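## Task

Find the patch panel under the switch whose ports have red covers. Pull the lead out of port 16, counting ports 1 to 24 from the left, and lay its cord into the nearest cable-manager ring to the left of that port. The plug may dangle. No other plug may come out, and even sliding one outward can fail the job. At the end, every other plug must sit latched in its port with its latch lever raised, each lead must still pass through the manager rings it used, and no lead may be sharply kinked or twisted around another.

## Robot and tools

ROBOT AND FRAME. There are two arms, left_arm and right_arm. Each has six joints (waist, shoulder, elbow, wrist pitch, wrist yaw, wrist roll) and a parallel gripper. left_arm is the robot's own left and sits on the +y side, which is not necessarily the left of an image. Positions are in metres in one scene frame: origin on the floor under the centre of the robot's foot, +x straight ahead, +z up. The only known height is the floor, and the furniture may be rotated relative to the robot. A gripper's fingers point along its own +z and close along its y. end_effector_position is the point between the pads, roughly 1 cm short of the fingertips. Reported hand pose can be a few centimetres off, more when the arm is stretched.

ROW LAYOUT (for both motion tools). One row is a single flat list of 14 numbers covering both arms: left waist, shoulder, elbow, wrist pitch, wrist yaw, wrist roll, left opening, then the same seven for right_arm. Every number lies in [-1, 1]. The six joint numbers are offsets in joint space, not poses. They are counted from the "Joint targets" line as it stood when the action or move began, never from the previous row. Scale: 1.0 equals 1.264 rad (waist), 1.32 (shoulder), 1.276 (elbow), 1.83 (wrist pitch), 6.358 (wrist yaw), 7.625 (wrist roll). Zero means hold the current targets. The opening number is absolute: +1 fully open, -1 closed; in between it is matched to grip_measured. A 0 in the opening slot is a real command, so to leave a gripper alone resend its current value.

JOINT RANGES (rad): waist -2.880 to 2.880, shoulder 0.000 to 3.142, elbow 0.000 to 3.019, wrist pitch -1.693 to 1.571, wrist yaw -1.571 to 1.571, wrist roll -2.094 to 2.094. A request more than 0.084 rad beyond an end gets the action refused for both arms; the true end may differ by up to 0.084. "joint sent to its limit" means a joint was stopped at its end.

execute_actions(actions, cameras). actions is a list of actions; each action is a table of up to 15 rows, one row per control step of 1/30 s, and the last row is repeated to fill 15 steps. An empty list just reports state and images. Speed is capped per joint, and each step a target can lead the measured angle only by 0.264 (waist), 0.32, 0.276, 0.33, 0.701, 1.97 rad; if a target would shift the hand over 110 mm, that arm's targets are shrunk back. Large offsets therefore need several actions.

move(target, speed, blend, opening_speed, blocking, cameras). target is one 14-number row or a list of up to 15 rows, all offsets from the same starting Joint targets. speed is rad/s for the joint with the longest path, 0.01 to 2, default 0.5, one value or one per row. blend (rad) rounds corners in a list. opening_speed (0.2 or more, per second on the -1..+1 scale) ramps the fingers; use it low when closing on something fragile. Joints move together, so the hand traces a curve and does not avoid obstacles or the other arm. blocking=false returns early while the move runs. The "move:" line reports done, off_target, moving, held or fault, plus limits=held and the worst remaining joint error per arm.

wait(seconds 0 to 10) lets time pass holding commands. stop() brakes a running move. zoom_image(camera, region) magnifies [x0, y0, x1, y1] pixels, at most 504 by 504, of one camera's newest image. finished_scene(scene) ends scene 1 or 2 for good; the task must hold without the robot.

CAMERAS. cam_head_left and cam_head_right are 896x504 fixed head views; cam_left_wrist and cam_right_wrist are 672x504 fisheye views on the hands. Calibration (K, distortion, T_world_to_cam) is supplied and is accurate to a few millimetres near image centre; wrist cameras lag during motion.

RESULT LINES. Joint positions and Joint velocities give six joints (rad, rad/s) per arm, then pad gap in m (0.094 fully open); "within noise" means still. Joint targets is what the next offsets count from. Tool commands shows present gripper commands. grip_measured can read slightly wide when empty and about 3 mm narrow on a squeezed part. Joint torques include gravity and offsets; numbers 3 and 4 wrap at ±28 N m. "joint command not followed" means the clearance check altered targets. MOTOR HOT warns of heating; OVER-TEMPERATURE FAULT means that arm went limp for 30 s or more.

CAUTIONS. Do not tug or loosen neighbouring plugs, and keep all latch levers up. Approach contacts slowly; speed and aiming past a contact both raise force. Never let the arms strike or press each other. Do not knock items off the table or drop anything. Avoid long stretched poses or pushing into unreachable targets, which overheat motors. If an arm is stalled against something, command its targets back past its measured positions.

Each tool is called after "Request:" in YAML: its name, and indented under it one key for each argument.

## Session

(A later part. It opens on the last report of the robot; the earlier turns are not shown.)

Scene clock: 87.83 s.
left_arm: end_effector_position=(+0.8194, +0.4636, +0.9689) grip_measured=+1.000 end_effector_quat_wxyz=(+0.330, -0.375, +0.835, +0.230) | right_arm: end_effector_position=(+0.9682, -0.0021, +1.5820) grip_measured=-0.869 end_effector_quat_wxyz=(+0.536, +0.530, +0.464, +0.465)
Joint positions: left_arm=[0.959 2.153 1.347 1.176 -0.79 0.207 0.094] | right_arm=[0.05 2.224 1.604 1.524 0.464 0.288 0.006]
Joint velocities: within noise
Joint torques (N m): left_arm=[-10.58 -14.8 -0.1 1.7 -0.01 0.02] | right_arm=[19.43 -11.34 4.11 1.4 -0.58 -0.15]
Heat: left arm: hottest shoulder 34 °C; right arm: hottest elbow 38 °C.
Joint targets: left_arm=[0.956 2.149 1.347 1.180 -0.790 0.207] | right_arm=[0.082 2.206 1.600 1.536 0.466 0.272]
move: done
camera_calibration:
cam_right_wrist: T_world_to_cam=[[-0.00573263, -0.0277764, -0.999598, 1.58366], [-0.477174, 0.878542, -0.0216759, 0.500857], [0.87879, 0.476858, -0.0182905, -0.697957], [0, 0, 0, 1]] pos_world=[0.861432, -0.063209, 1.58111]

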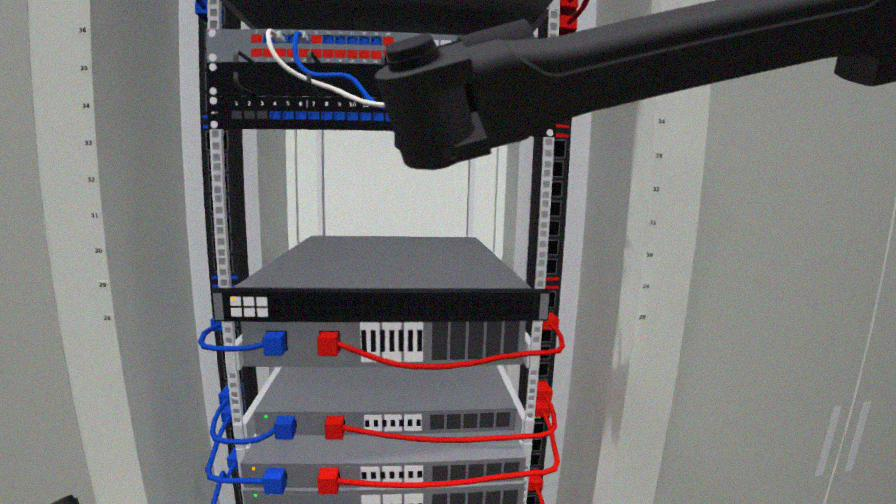

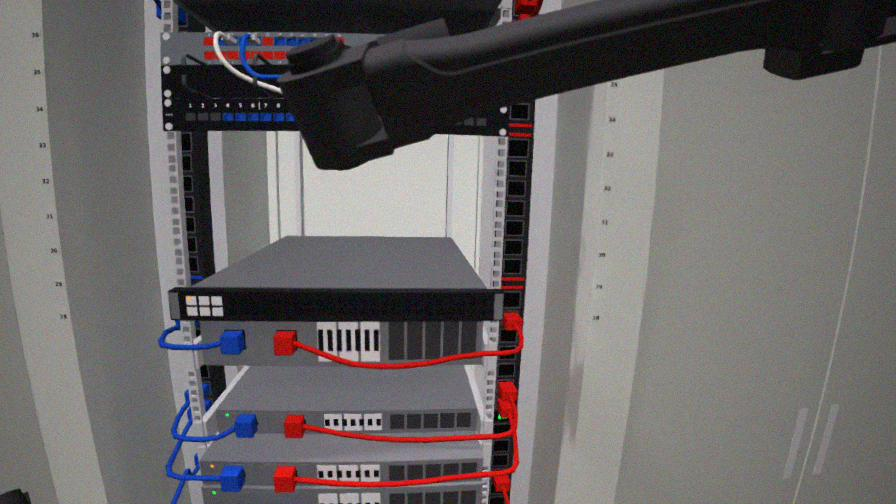

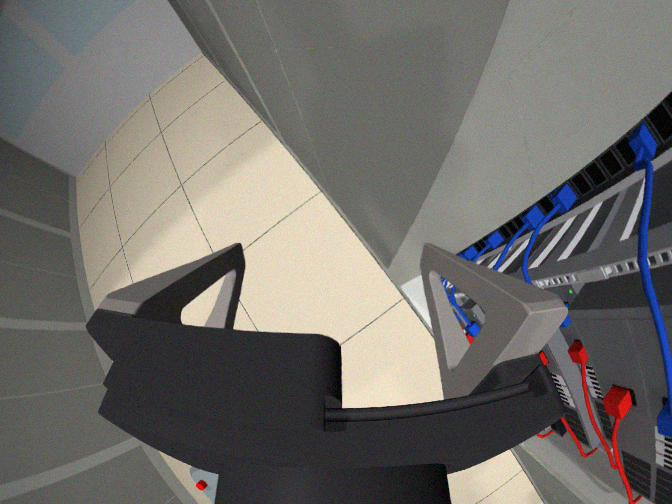

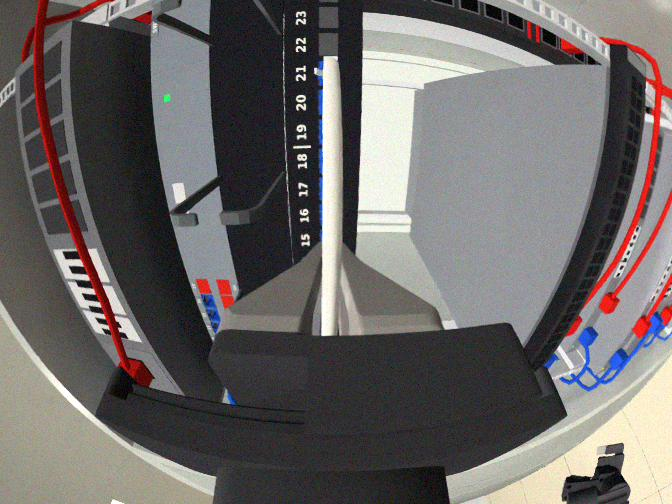

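Request:
move:
  target:
    - [-0.4557,-0.2902,-0.3503,-0.2623,0.0068,0.0515,1,0,0,0,0,0,0,-0.97]
    - [-0.9133,-0.5855,-0.2650,-0.4209,0.0135,0.1025,1,0,0,0,0,0,0,-0.97]
  speed: 0.6
  blend: 0.1

Request:
zoom_image:
  camera: "cam_left_wrist"
  region: [130, 0, 530, 300]

Scene clock: 95.50 s.
left_arm: end_effector_position=(+0.8525, +0.1378, +1.6348) grip_measured=+1.000 end_effector_quat_wxyz=(+0.529, +0.214, +0.809, -0.138) | right_arm: end_effector_position=(+0.9682, -0.0022, +1.5820) grip_measured=-0.869 end_effector_quat_wxyz=(+0.536, +0.531, +0.464, +0.465)
Joint positions: left_arm=[-0.194 1.369 0.988 0.418 -0.704 0.981 0.094] | right_arm=[0.05 2.224 1.604 1.525 0.464 0.287 0.006]
Joint velocities: within noise
Joint torques (N m): left_arm=[-10.87 -2.61 6.83 0.72 0.57 0.13] | right_arm=[19.78 -11.63 3.9 1.42 -0.55 -0.15]
Heat: left arm: hottest shoulder 34 °C; right arm: hottest elbow 38 °C.
Joint targets: left_arm=[-0.198 1.376 1.008 0.410 -0.704 0.989] | right_arm=[0.082 2.206 1.600 1.536 0.466 0.272]
move: done
camera_calibration:
cam_left_wrist: T_world_to_cam=[[-0.493119, -0.869962, -0.000744585, 0.543304], [-0.75513, 0.428454, -0.496192, 1.39805], [0.431987, -0.244119, -0.868212, 1.20703], [0, 0, 0, 1]] pos_world=[0.802198, 0.168315, 1.74206]
cam_right_wrist: T_world_to_cam=[[-0.00603804, -0.0279431, -0.999591, 1.5839], [-0.476796, 0.878747, -0.0216849, 0.500587], [0.878993, 0.47647, -0.0186291, -0.697559], [0, 0, 0, 1]] pos_world=[0.861391, -0.0632636, 1.58111]

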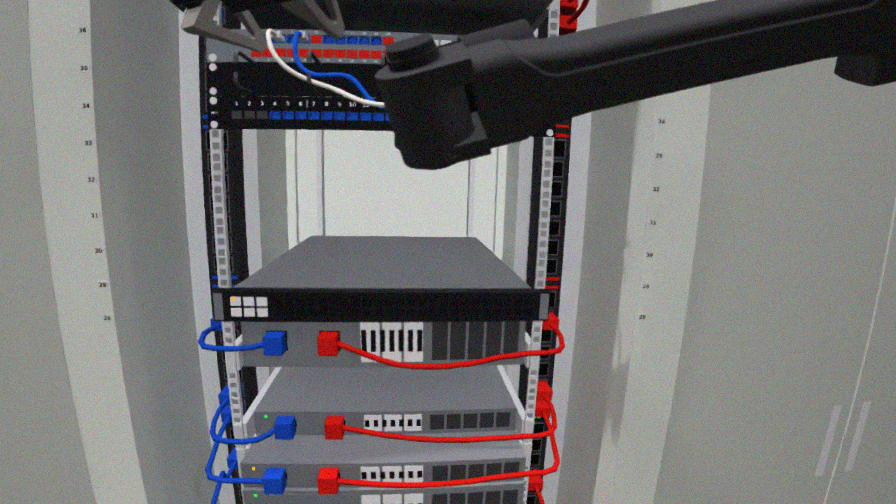

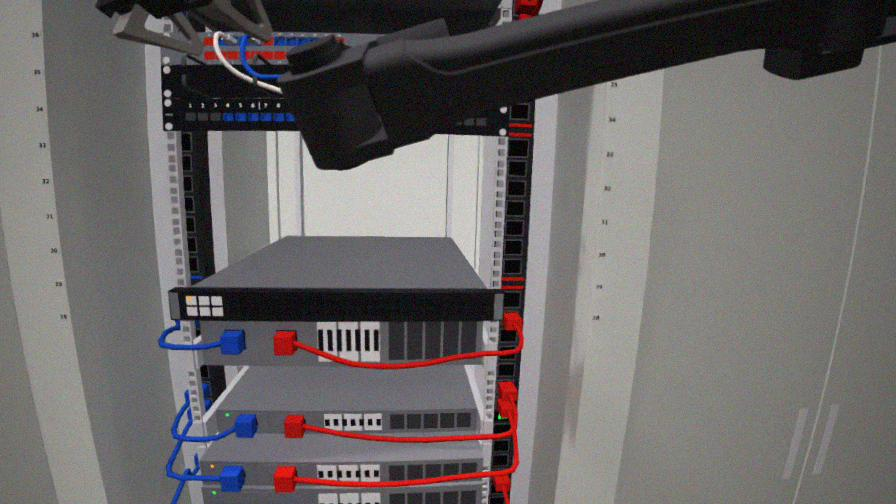

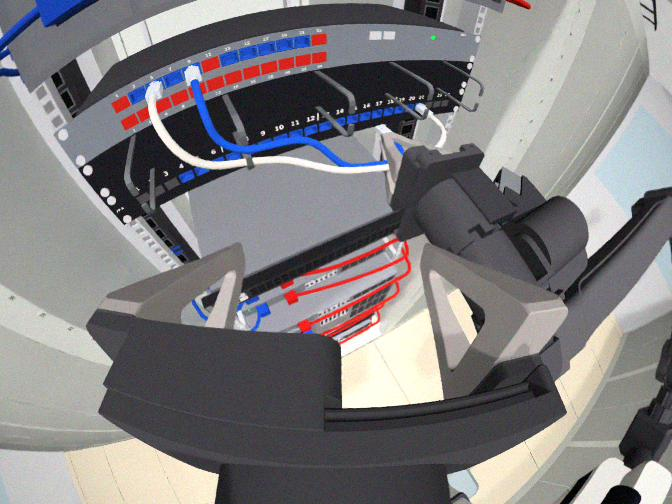

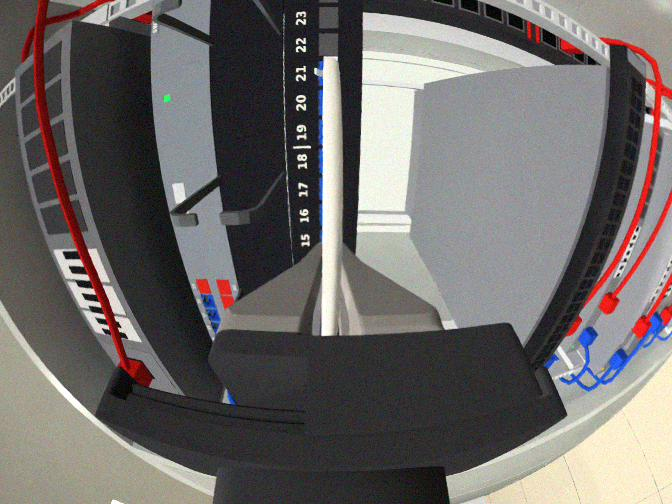

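Scaled by 1.260 from the camera's 672x504 image, which has a finer 960x720 frame.

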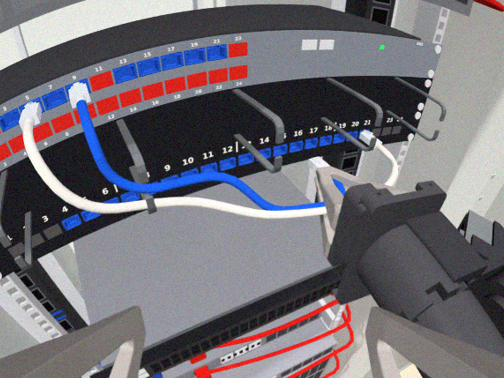

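Request:
zoom_image:
  camera: "cam_left_wrist"
  region: [210, 60, 450, 220]

Request:
zoom_image:
  camera: "cam_left_wrist"
  region: [340, 80, 460, 200]

Scaled by 2.100 from the camera's 672x504 image, which has a finer 960x720 frame.

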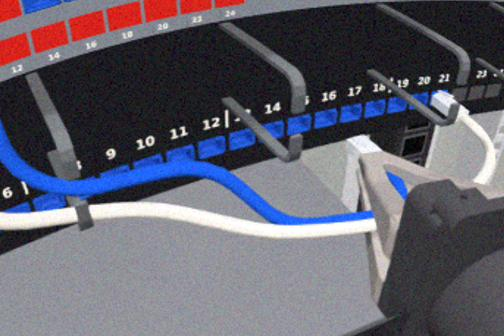

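Scaled by 4.200 from the camera's 672x504 image, which has a finer 960x720 frame.

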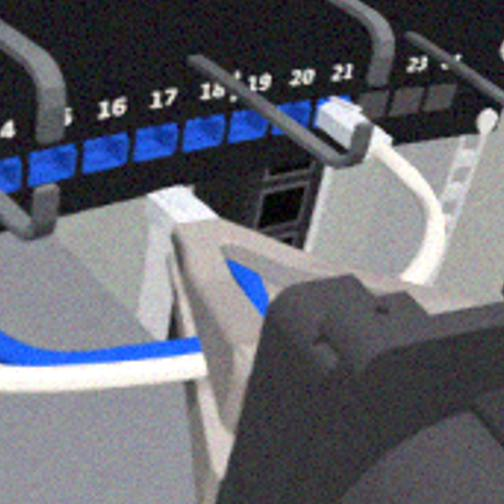

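Request:
move:
  target: [0.0894,0.1583,0.0643,0.2503,0.0300,-0.1127,-0.3,0,0,0,0,0,0,-0.97]
  speed: 0.4

Request:
zoom_image:
  camera: "cam_left_wrist"
  region: [230, 100, 430, 300]

Scene clock: 102.17 s.
left_arm: end_effector_position=(+0.9077, +0.1101, +1.6269) grip_measured=-0.298 end_effector_quat_wxyz=(+0.509, -0.232, +0.737, -0.380) | right_arm: end_effector_position=(+0.9682, -0.0022, +1.5820) grip_measured=-0.869 end_effector_quat_wxyz=(+0.536, +0.531, +0.464, +0.465)
Joint positions: left_arm=[-0.106 1.576 1.061 0.855 -0.515 0.138 0.033] | right_arm=[0.05 2.224 1.604 1.525 0.464 0.287 0.006]
Joint velocities: within noise
Joint torques (N m): left_arm=[-10.99 -5.01 7.02 1.35 0.71 0.06] | right_arm=[19.49 -11.46 4 1.36 -0.58 -0.15]
Heat: left arm: hottest shoulder 34 °C; right arm: hottest elbow 38 °C.
Joint targets: left_arm=[-0.085 1.585 1.090 0.868 -0.513 0.130] | right_arm=[0.082 2.206 1.600 1.536 0.466 0.272]
move: done
camera_calibration:
cam_left_wrist: T_world_to_cam=[[-0.0461711, -0.601678, 0.797403, -1.18733], [-0.85246, -0.392403, -0.345445, 1.38121], [0.52075, -0.695704, -0.494789, 0.531175], [0, 0, 0, 1]] pos_world=[0.845999, 0.197139, 1.68674]
cam_right_wrist: T_world_to_cam=[[-0.00603804, -0.0279431, -0.999591, 1.5839], [-0.476796, 0.878747, -0.0216849, 0.500587], [0.878993, 0.47647, -0.0186291, -0.697559], [0, 0, 0, 1]] pos_world=[0.861391, -0.0632636, 1.58111]

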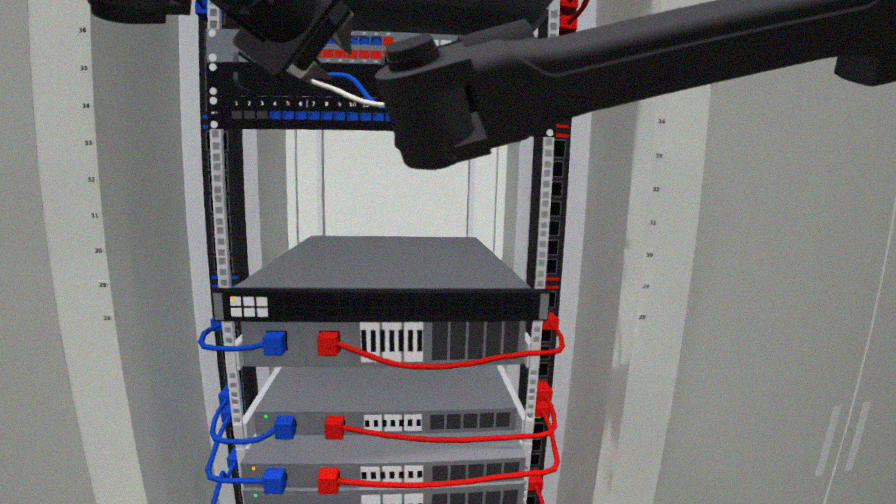

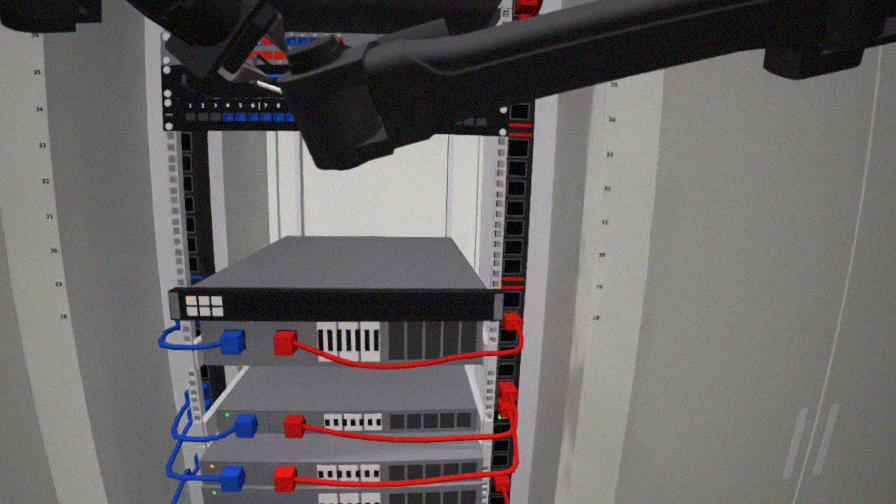

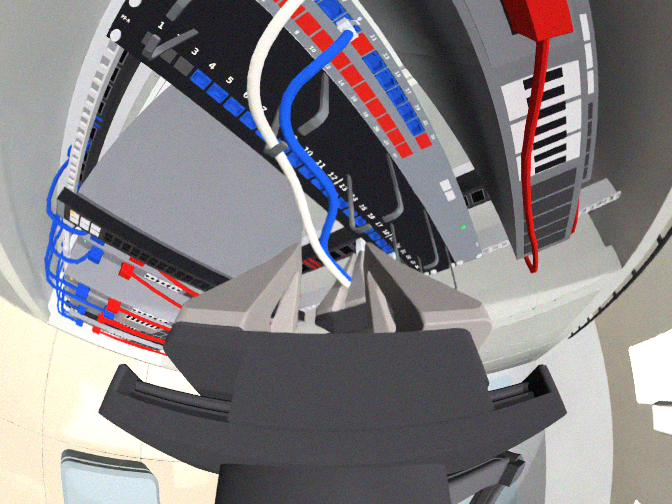

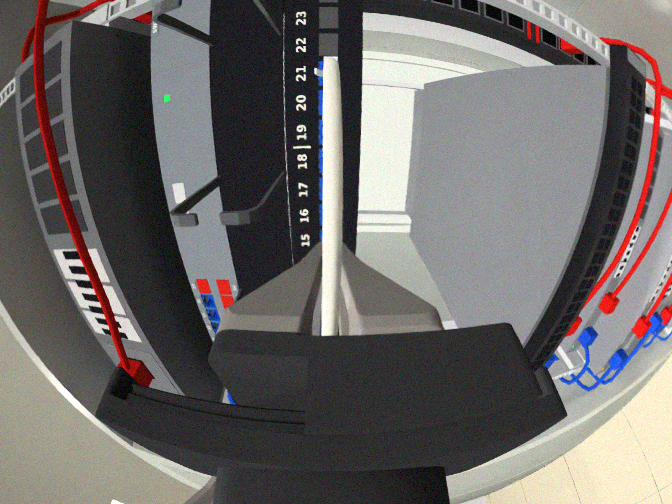

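Scaled by 2.520 from the camera's 672x504 image, which has a finer 960x720 frame.

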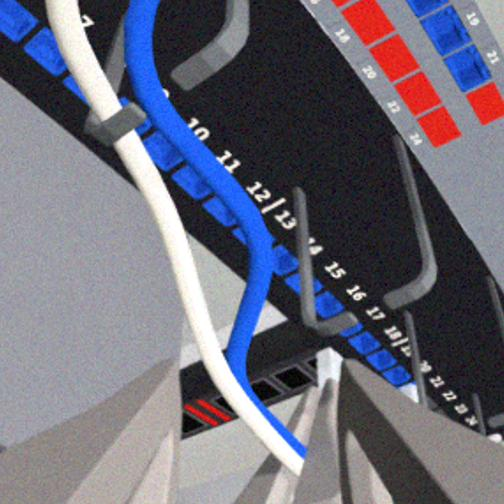

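Request:
move:
  target: [0.0119,0.0508,0.0799,-0.0175,0,0,-0.57,0,0,0,0,0,0,-0.97]
  speed: 0.15
  cameras: ["cam_left_wrist"]

Request:
zoom_image:
  camera: "cam_left_wrist"
  region: [250, 120, 430, 300]

Scene clock: 106.07 s.
left_arm: end_effector_position=(+0.9375, +0.0978, +1.6286) grip_measured=-0.568 end_effector_quat_wxyz=(+0.514, -0.244, +0.733, -0.374) | right_arm: end_effector_position=(+0.9682, -0.0022, +1.5820) grip_measured=-0.869 end_effector_quat_wxyz=(+0.536, +0.531, +0.464, +0.465)
Joint positions: left_arm=[-0.093 1.643 1.164 0.844 -0.515 0.137 0.02] | right_arm=[0.05 2.224 1.604 1.525 0.464 0.287 0.006]
Joint velocities: within noise
Joint torques (N m): left_arm=[-11.81 -5.71 6.94 0.64 0.71 0.03] | right_arm=[20.07 -11.69 4.01 1.4 -0.57 -0.16]
Heat: left arm: hottest shoulder 34 °C; right arm: hottest elbow 38 °C.
Joint targets: left_arm=[-0.070 1.652 1.192 0.836 -0.513 0.130] | right_arm=[0.082 2.206 1.600 1.536 0.466 0.272]
move: done
camera_calibration:
cam_left_wrist: T_world_to_cam=[[-0.0282096, -0.599148, 0.800141, -1.21624], [-0.840927, -0.418526, -0.343041, 1.39022], [0.540413, -0.682537, -0.492033, 0.483752], [0, 0, 0, 1]] pos_world=[0.873338, 0.183317, 1.68809]
Images, in order (width x height): cam_left_wrist 672x504.

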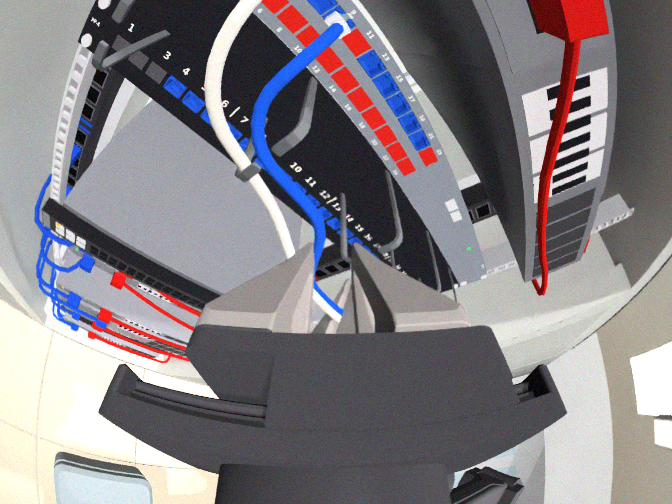

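Scaled by 2.800 from the camera's 672x504 image, which has a finer 960x720 frame.

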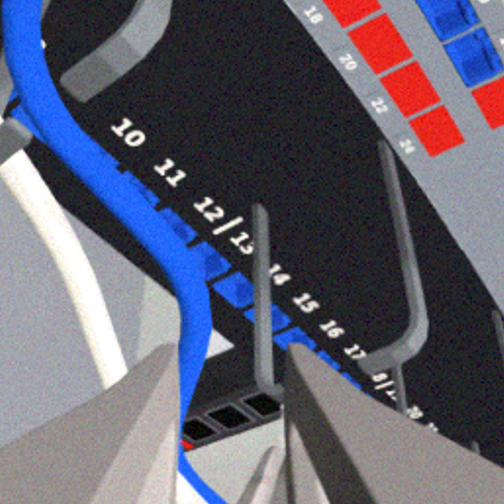

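Request:
move:
  target: [0.0162,0.0265,0.0541,-0.0246,0.0028,0,-0.57,0,0,0,0,0,0,-0.97]
  speed: 0.1
  cameras: ["cam_left_wrist"]

Request:
zoom_image:
  camera: "cam_left_wrist"
  region: [250, 120, 430, 300]

Scene clock: 108.23 s.
left_arm: end_effector_position=(+0.9592, +0.0917, +1.6237) grip_measured=-0.568 end_effector_quat_wxyz=(+0.514, -0.239, +0.736, -0.371) | right_arm: end_effector_position=(+0.9684, -0.0028, +1.5823) grip_measured=-0.869 end_effector_quat_wxyz=(+0.536, +0.531, +0.464, +0.465)
Joint positions: left_arm=[-0.072 1.675 1.232 0.799 -0.498 0.137 0.02] | right_arm=[0.05 2.223 1.604 1.525 0.464 0.287 0.006]
Joint velocities: within noise
Joint torques (N m): left_arm=[-12.51 -6.18 7.01 0.61 0.72 0.03] | right_arm=[20.01 -11.34 4.1 1.44 -0.57 -0.17]
Heat: left arm: hottest shoulder 34 °C; right arm: hottest elbow 38 °C.
Joint targets: left_arm=[-0.049 1.687 1.261 0.791 -0.495 0.130] | right_arm=[0.082 2.206 1.600 1.536 0.466 0.272]
move: done
camera_calibration:
cam_left_wrist: T_world_to_cam=[[-0.0300765, -0.607963, 0.793396, -1.20181], [-0.843239, -0.410765, -0.346727, 1.4117], [0.536696, -0.679451, -0.500304, 0.482134], [0, 0, 0, 1]] pos_world=[0.895492, 0.176807, 1.68419]
Images, in order (width x height): cam_left_wrist 672x504.

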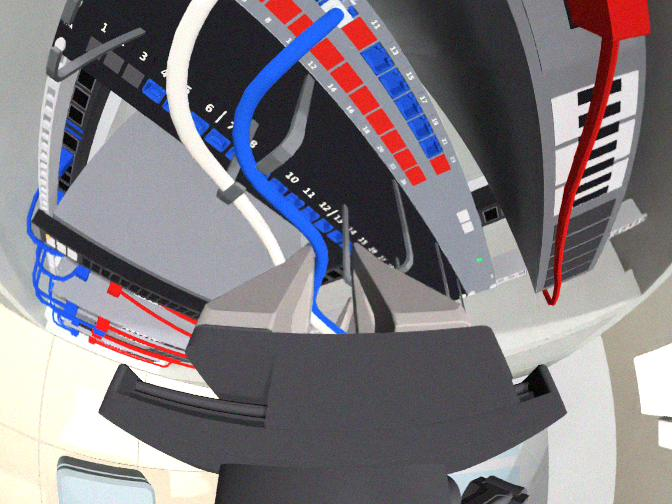

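Scaled by 2.800 from the camera's 672x504 image, which has a finer 960x720 frame.

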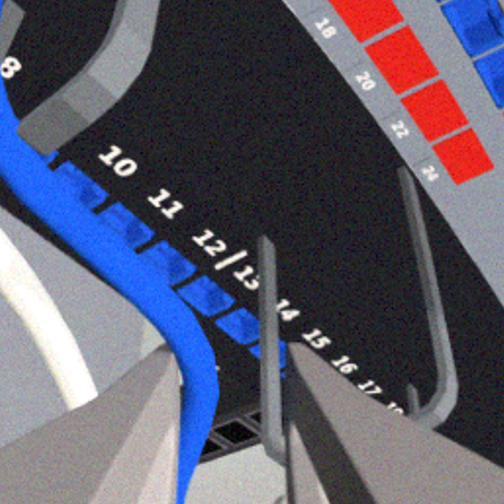

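Request:
move:
  target: [0,0,0,0,0,0,-0.97,0,0,0,0,0,0,-0.97]
  opening_speed: 0.4
  cameras: ["cam_left_wrist"]

Request:
zoom_image:
  camera: "cam_left_wrist"
  region: [250, 150, 430, 330]

Scene clock: 109.70 s.
left_arm: end_effector_position=(+0.9597, +0.0922, +1.6226) grip_measured=-0.895 end_effector_quat_wxyz=(+0.514, -0.239, +0.736, -0.370) | right_arm: end_effector_position=(+0.9689, -0.0043, +1.5831) grip_measured=-0.869 end_effector_quat_wxyz=(+0.537, +0.532, +0.462, +0.464)
Joint positions: left_arm=[-0.07 1.675 1.232 0.799 -0.498 0.137 0.005] | right_arm=[0.05 2.221 1.604 1.527 0.465 0.287 0.006]
Joint velocities: within noise
Joint torques (N m): left_arm=[-12.57 -6.18 6.99 0.61 0.73 0.03] | right_arm=[19.66 -11.34 3.99 1.28 -0.61 -0.16]
Heat: left arm: hottest shoulder 34 °C; right arm: hottest elbow 38 °C.
Joint targets: left_arm=[-0.049 1.687 1.261 0.791 -0.495 0.130] | right_arm=[0.082 2.206 1.600 1.536 0.466 0.272]
move: done
camera_calibration:
cam_left_wrist: T_world_to_cam=[[-0.0285935, -0.608939, 0.792702, -1.2008], [-0.843217, -0.411186, -0.346281, 1.4112], [0.536812, -0.678321, -0.50171, 0.48374], [0, 0, 0, 1]] pos_world=[0.895932, 0.177182, 1.68324]
Images, in order (width x height): cam_left_wrist 672x504.

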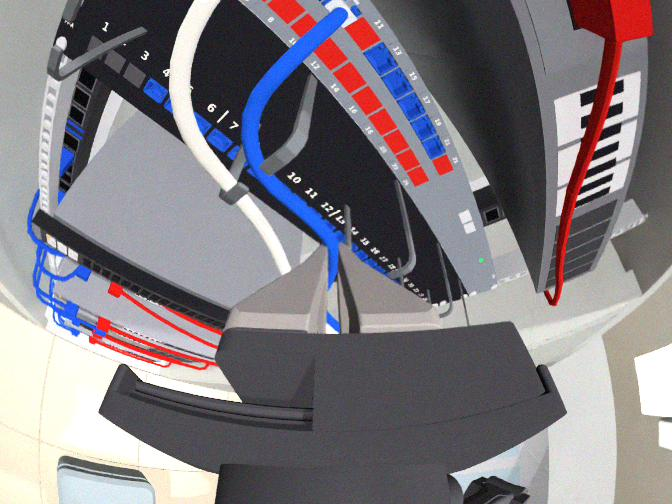

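Scaled by 2.800 from the camera's 672x504 image, which has a finer 960x720 frame.

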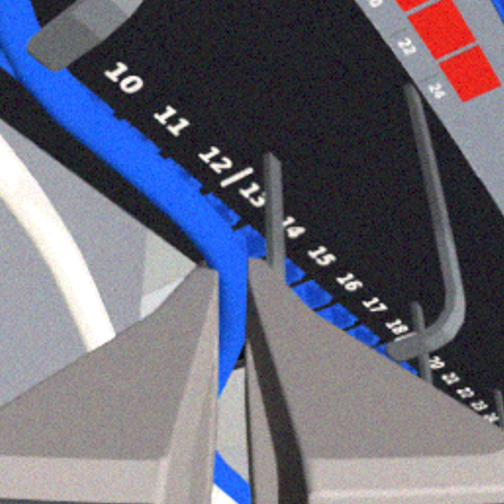

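Request:
move:
  target: [0,0,0,0,0,0,-0.97,0,0,0,0,0,0,-0.1]
  opening_speed: 0.8
  cameras: ["cam_left_wrist", "cam_right_wrist"]

Request:
zoom_image:
  camera: "cam_right_wrist"
  region: [230, 150, 430, 330]

Scene clock: 112.70 s.
left_arm: end_effector_position=(+0.9598, +0.0923, +1.6224) grip_measured=-0.897 end_effector_quat_wxyz=(+0.513, -0.240, +0.736, -0.370) | right_arm: end_effector_position=(+0.9690, -0.0047, +1.5832) grip_measured=-0.102 end_effector_quat_wxyz=(+0.537, +0.532, +0.462, +0.464)
Joint positions: left_arm=[-0.07 1.675 1.232 0.799 -0.498 0.136 0.005] | right_arm=[0.05 2.221 1.604 1.528 0.465 0.287 0.042]
Joint velocities: within noise
Joint torques (N m): left_arm=[-12.69 -6.24 6.99 0.62 0.73 0.04] | right_arm=[19.43 -11.81 3.95 1.16 -0.59 -0.15]
Heat: left arm: hottest waist 34 °C; right arm: hottest elbow 38 °C.
Joint targets: left_arm=[-0.049 1.687 1.261 0.791 -0.495 0.130] | right_arm=[0.082 2.206 1.600 1.536 0.466 0.272]
move: done
camera_calibration:
cam_left_wrist: T_world_to_cam=[[-0.0280238, -0.608573, 0.793003, -1.20162], [-0.843229, -0.411645, -0.345707, 1.41036], [0.536823, -0.678371, -0.501631, 0.483513], [0, 0, 0, 1]] pos_world=[0.896021, 0.177291, 1.68301]
cam_right_wrist: T_world_to_cam=[[-0.00502883, -0.0256641, -0.999658, 1.58418], [-0.471992, 0.88137, -0.020253, 0.496313], [0.881589, 0.471728, -0.0165455, -0.702944], [0, 0, 0, 1]] pos_world=[0.861929, -0.0651804, 1.58206]
Images, in order (width x height): cam_left_wrist 672x504, cam_right_wrist 672x504.

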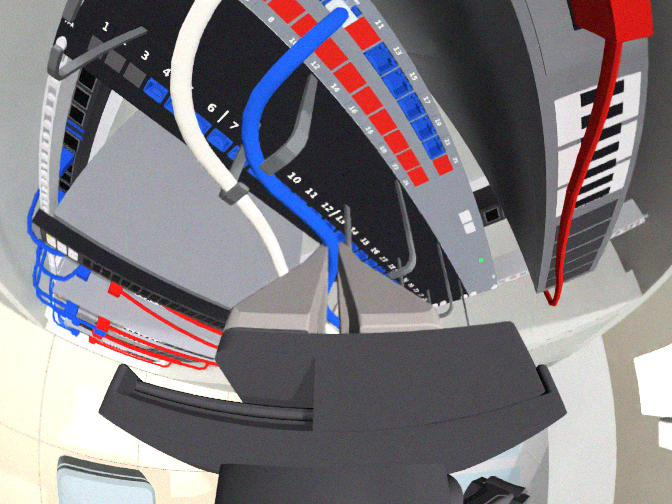

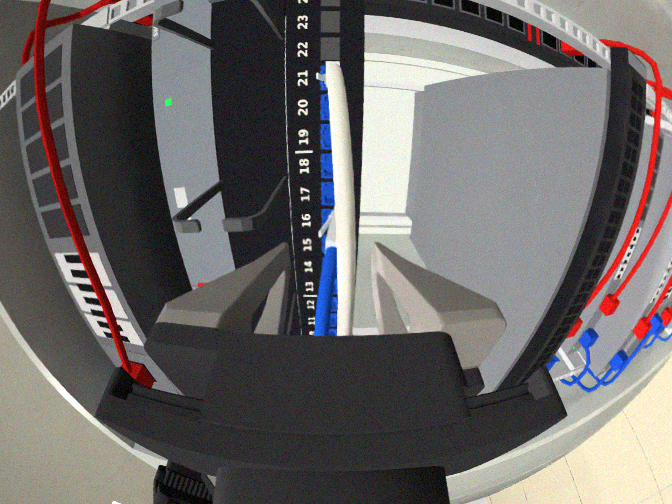

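Scaled by 2.520 from the camera's 672x504 image, which has a finer 960x720 frame.

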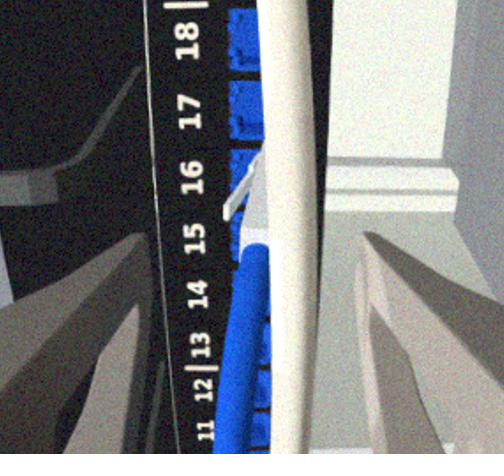

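Request:
move:
  target:
    - [0,0,0,0,0,0,-0.97,-0.0104,-0.0902,-0.2053,-0.0131,-0.005,0.0083,-0.1]
    - [0,0,0,0,0,0,-0.97,-0.0339,-0.2368,-0.4806,-0.0456,-0.0212,0.0212,-0.1]
  speed: 0.25
  blend: 0.05
  cameras: ["cam_left_wrist", "cam_right_wrist"]

Request:
zoom_image:
  camera: "cam_right_wrist"
  region: [230, 80, 480, 300]

Scene clock: 115.93 s.
left_arm: end_effector_position=(+0.9598, +0.0923, +1.6224) grip_measured=-0.897 end_effector_quat_wxyz=(+0.513, -0.240, +0.736, -0.370) | right_arm: end_effector_position=(+0.8454, -0.0426, +1.5619) grip_measured=-0.102 end_effector_quat_wxyz=(+0.448, +0.434, +0.555, +0.550)
Joint positions: left_arm=[-0.07 1.675 1.232 0.799 -0.498 0.136 0.005] | right_arm=[0.05 1.907 0.987 1.459 0.333 0.418 0.042]
Joint velocities: within noise
Joint torques (N m): left_arm=[-12.69 -6.18 6.99 0.61 0.73 0.04] | right_arm=[11.34 -8.47 3.59 1.03 -0.67 0.2]
Heat: left arm: hottest waist 34 °C; right arm: hottest elbow 38 °C.
Joint targets: left_arm=[-0.049 1.687 1.261 0.791 -0.495 0.130] | right_arm=[0.039 1.893 0.986 1.452 0.331 0.434]
move: done
camera_calibration:
cam_left_wrist: T_world_to_cam=[[-0.0278872, -0.608293, 0.793223, -1.20214], [-0.843237, -0.411832, -0.345464, 1.40999], [0.536817, -0.678509, -0.501451, 0.483239], [0, 0, 0, 1]] pos_world=[0.896021, 0.177308, 1.68298]
cam_right_wrist: T_world_to_cam=[[0.00870413, -0.0422342, -0.99907, 1.54802], [-0.75594, 0.653746, -0.0342221, 0.723119], [0.654583, 0.755535, -0.0262362, -0.357325], [0, 0, 0, 1]] pos_world=[0.767059, -0.137385, 1.56195]
Images, in order (width x height): cam_left_wrist 672x504, cam_right_wrist 672x504.

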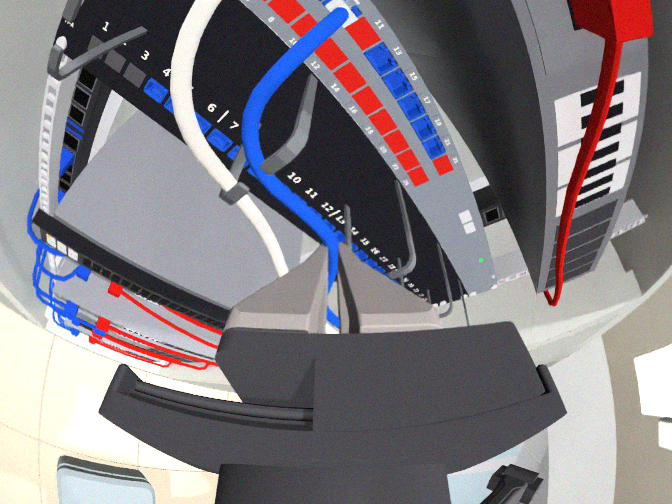

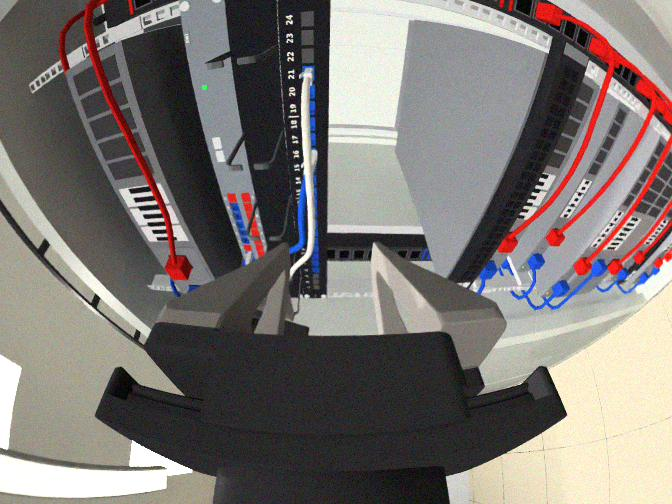

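Scaled by 2.016 from the camera's 672x504 image, which has a finer 960x720 frame.

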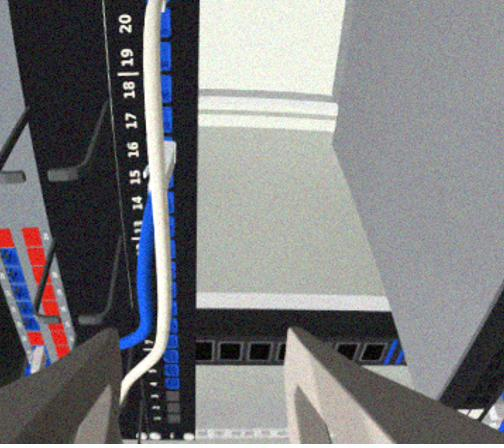

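Request:
move:
  target: [0,0,0,0,0,0,-0.97,0.0475,-0.0864,0,-0.0541,0.0052,-0.2089,-0.9]
  speed: 0.8
  cameras: ["cam_right_wrist"]

Request:
zoom_image:
  camera: "cam_right_wrist"
  region: [120, 0, 420, 220]

Scene clock: 119.47 s.
left_arm: end_effector_position=(+0.9598, +0.0923, +1.6224) grip_measured=-0.897 end_effector_quat_wxyz=(+0.513, -0.240, +0.736, -0.370) | right_arm: end_effector_position=(+0.8675, -0.0753, +1.5949) grip_measured=-0.898 end_effector_quat_wxyz=(+0.704, -0.072, +0.703, +0.076)
Joint positions: left_arm=[-0.07 1.675 1.232 0.799 -0.498 0.136 0.005] | right_arm=[0.071 1.793 0.987 1.36 0.363 -1.144 0.005]
Joint velocities: within noise
Joint torques (N m): left_arm=[-12.69 -6.24 6.99 0.61 0.73 0.05] | right_arm=[14.51 -7.82 4.15 1.03 -0.57 -0.06]
Heat: left arm: hottest waist 34 °C; right arm: hottest elbow 38 °C.
Joint targets: left_arm=[-0.049 1.687 1.261 0.791 -0.495 0.130] | right_arm=[0.099 1.779 0.986 1.353 0.364 -1.159]
move: done
camera_calibration:
cam_right_wrist: T_world_to_cam=[[0.198892, -0.979842, 0.0187484, -0.279442], [-0.576961, -0.132535, -0.805947, 1.77867], [0.792186, 0.14948, -0.591691, 0.390684], [0, 0, 0, 1]] pos_world=[0.772305, -0.0964729, 1.66991]
Images, in order (width x height): cam_right_wrist 672x504.

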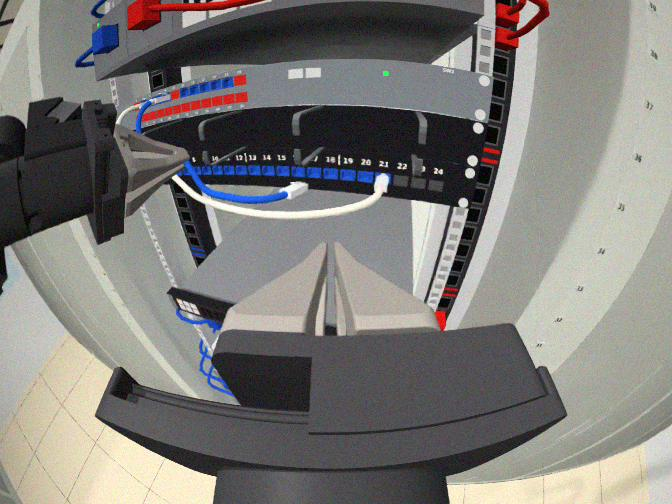

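Scaled by 1.680 from the camera's 672x504 image, which has a finer 960x720 frame.

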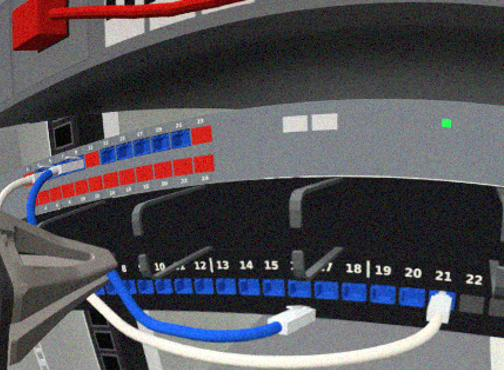

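Request:
move:
  target:
    - [-0.0372,-0.0364,-0.1113,0.0508,-0.0031,0,-0.97,0,0,0,0,0,0,-0.9]
    - [-0.0649,-0.0326,-0.0713,0.0410,-0.0082,-0.0791,-0.97,0,0,0,0,0,0,-0.9]
  speed: 0.25
  cameras: ["cam_right_wrist", "cam_left_wrist"]

Request:
zoom_image:
  camera: "cam_right_wrist"
  region: [120, 60, 330, 240]

Scene clock: 124.87 s.
left_arm: end_effector_position=(+0.9332, +0.1034, +1.6305) grip_measured=-0.900 end_effector_quat_wxyz=(+0.384, -0.460, +0.623, -0.502) | right_arm: end_effector_position=(+0.8674, -0.0752, +1.5948) grip_measured=-0.898 end_effector_quat_wxyz=(+0.703, -0.072, +0.703, +0.075)
Joint positions: left_arm=[-0.103 1.638 1.15 0.877 -0.542 -0.457 0.005] | right_arm=[0.071 1.793 0.987 1.359 0.363 -1.144 0.005]
Joint velocities: within noise
Joint torques (N m): left_arm=[-15.91 -5.83 6.26 0.46 0.38 -0.08] | right_arm=[14.45 -7.71 4.12 1.01 -0.58 -0.07]
Heat: left arm: hottest waist 34 °C; right arm: hottest waist 37 °C.
Joint targets: left_arm=[-0.131 1.644 1.170 0.866 -0.547 -0.474] | right_arm=[0.099 1.779 0.986 1.353 0.365 -1.159]
move: done
camera_calibration:
cam_left_wrist: T_world_to_cam=[[0.186984, -0.068605, 0.979965, -1.76339], [-0.786422, -0.608268, 0.107471, 0.623695], [0.588708, -0.790761, -0.167689, -0.0719205], [0, 0, 0, 1]] pos_world=[0.862553, 0.201524, 1.64897]
cam_right_wrist: T_world_to_cam=[[0.199384, -0.979722, 0.0197879, -0.281378], [-0.577227, -0.133742, -0.805557, 1.77808], [0.791868, 0.149193, -0.592188, 0.391654], [0, 0, 0, 1]] pos_world=[0.772318, -0.0963005, 1.66984]
Images, in order (width x height): cam_left_wrist 672x504, cam_right_wrist 672x504.

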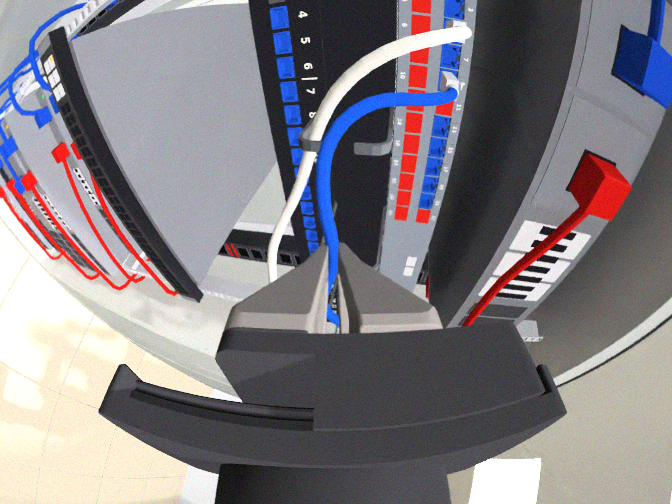

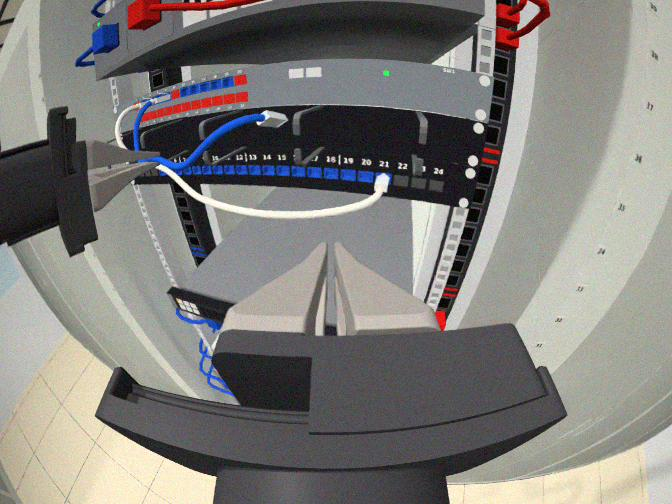

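Scaled by 2.400 from the camera's 672x504 image, which has a finer 960x720 frame.

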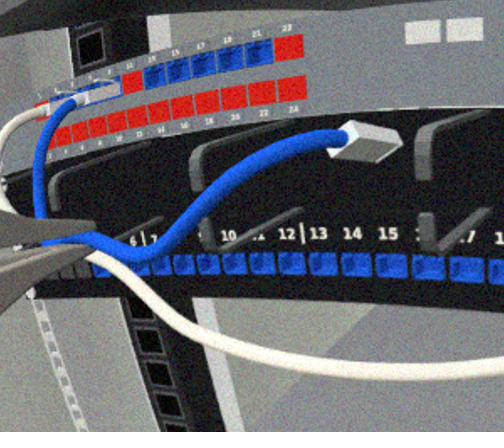

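Request:
move:
  target: [-0.0222,-0.003,0.0157,-0.0224,-0.0014,0.0359,-0.97,0,0,0,0,0,0,-0.9]
  speed: 0.25
  cameras: ["cam_right_wrist"]

Request:
zoom_image:
  camera: "cam_right_wrist"
  region: [120, 60, 330, 240]

Scene clock: 127.80 s.
left_arm: end_effector_position=(+0.9309, +0.0954, +1.6407) grip_measured=-0.900 end_effector_quat_wxyz=(+0.436, -0.370, +0.683, -0.454) | right_arm: end_effector_position=(+0.8674, -0.0752, +1.5948) grip_measured=-0.898 end_effector_quat_wxyz=(+0.703, -0.072, +0.703, +0.075)
Joint positions: left_arm=[-0.123 1.638 1.166 0.835 -0.556 -0.208 0.005] | right_arm=[0.071 1.793 0.987 1.359 0.363 -1.144 0.005]
Joint velocities: within noise
Joint torques (N m): left_arm=[-16.56 -5.95 6.74 0.49 0.58 0.21] | right_arm=[14.45 -7.65 4.1 1.09 -0.56 -0.08]
Heat: left arm: hottest waist 34 °C; right arm: hottest waist 37 °C.
Joint targets: left_arm=[-0.159 1.640 1.190 0.825 -0.556 -0.200] | right_arm=[0.099 1.779 0.986 1.353 0.365 -1.159]
move: off_target (left_arm); left_arm: the waist is farthest, 0.036 rad from its target
camera_calibration:
cam_right_wrist: T_world_to_cam=[[0.199384, -0.979722, 0.0197879, -0.281378], [-0.577227, -0.133742, -0.805557, 1.77808], [0.791868, 0.149193, -0.592188, 0.391654], [0, 0, 0, 1]] pos_world=[0.772318, -0.0963005, 1.66984]
Images, in order (width x height): cam_right_wrist 672x504.

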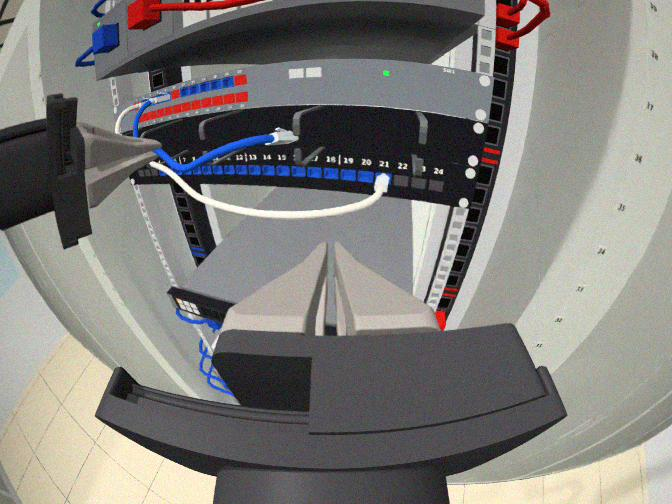

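Scaled by 2.400 from the camera's 672x504 image, which has a finer 960x720 frame.

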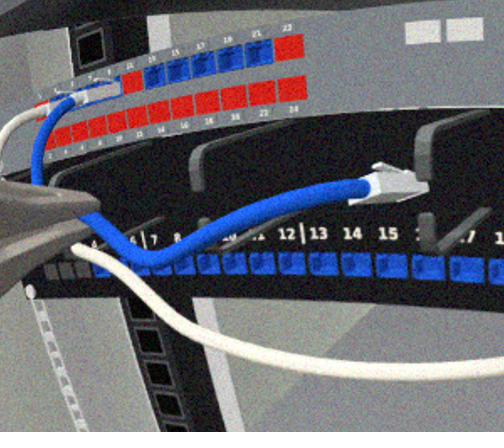

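Request:
move:
  target: [-0.0356,0.1424,0.0772,0.2623,-0.0231,0.0349,-0.97,0,0,0,0,0,0,-0.9]
  speed: 0.25
  cameras: ["cam_right_wrist","cam_left_wrist"]

Request:
zoom_image:
  camera: "cam_right_wrist"
  region: [120, 60, 330, 240]

Scene clock: 131.50 s.
left_arm: end_effector_position=(+0.9320, +0.0961, +1.6492) grip_measured=-0.900 end_effector_quat_wxyz=(+0.520, -0.441, +0.638, -0.359) | right_arm: end_effector_position=(+0.8674, -0.0752, +1.5948) grip_measured=-0.898 end_effector_quat_wxyz=(+0.703, -0.072, +0.703, +0.075)
Joint positions: left_arm=[-0.164 1.821 1.26 1.291 -0.703 0.056 0.005] | right_arm=[0.071 1.793 0.987 1.359 0.363 -1.144 0.005]
Joint velocities: within noise
Joint torques (N m): left_arm=[-18.26 -6.42 6.76 1.03 0.69 0.23] | right_arm=[13.86 -7.77 4.22 1.09 -0.54 -0.07]
Heat: left arm: hottest waist 34 °C; right arm: hottest waist 37 °C.
Joint targets: left_arm=[-0.204 1.828 1.289 1.305 -0.703 0.066] | right_arm=[0.099 1.779 0.986 1.353 0.365 -1.159]
move: off_target (left_arm); left_arm: the waist is farthest, 0.040 rad from its target
camera_calibration:
cam_left_wrist: T_world_to_cam=[[0.187526, -0.350905, 0.917442, -1.6522], [-0.639801, -0.752337, -0.15698, 0.929666], [0.745311, -0.557543, -0.365592, 0.0842052], [0, 0, 0, 1]] pos_world=[0.841872, 0.166606, 1.69252]
cam_right_wrist: T_world_to_cam=[[0.199384, -0.979722, 0.0197879, -0.281378], [-0.577227, -0.133742, -0.805557, 1.77808], [0.791868, 0.149193, -0.592188, 0.391654], [0, 0, 0, 1]] pos_world=[0.772318, -0.0963005, 1.66984]
Images, in order (width x height): cam_left_wrist 672x504, cam_right_wrist 672x504.

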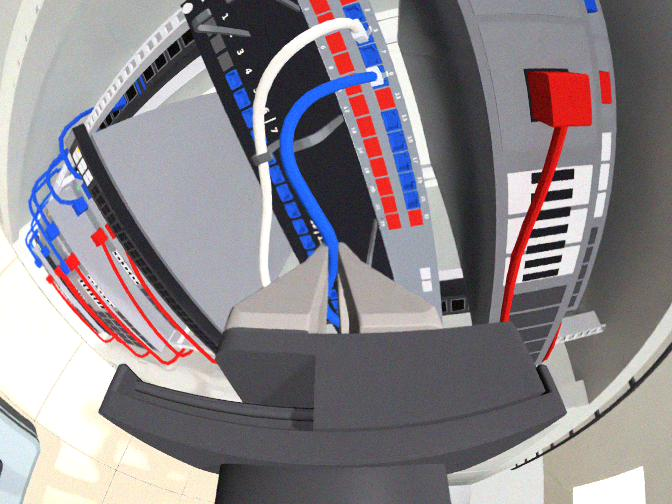

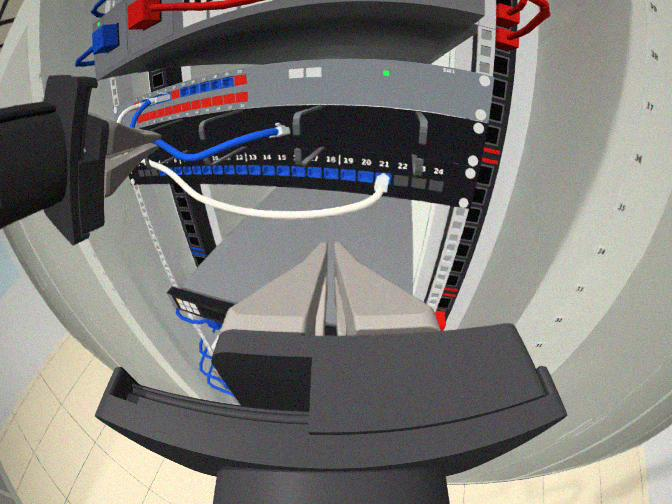

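Scaled by 2.400 from the camera's 672x504 image, which has a finer 960x720 frame.

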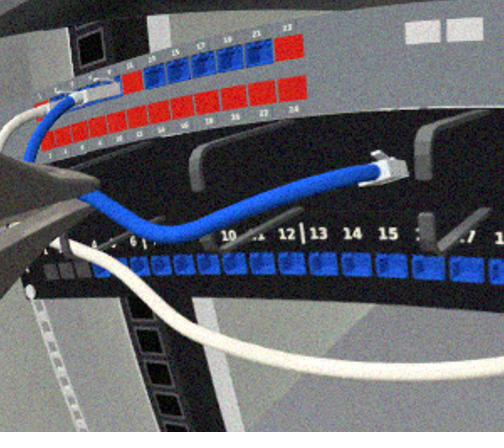

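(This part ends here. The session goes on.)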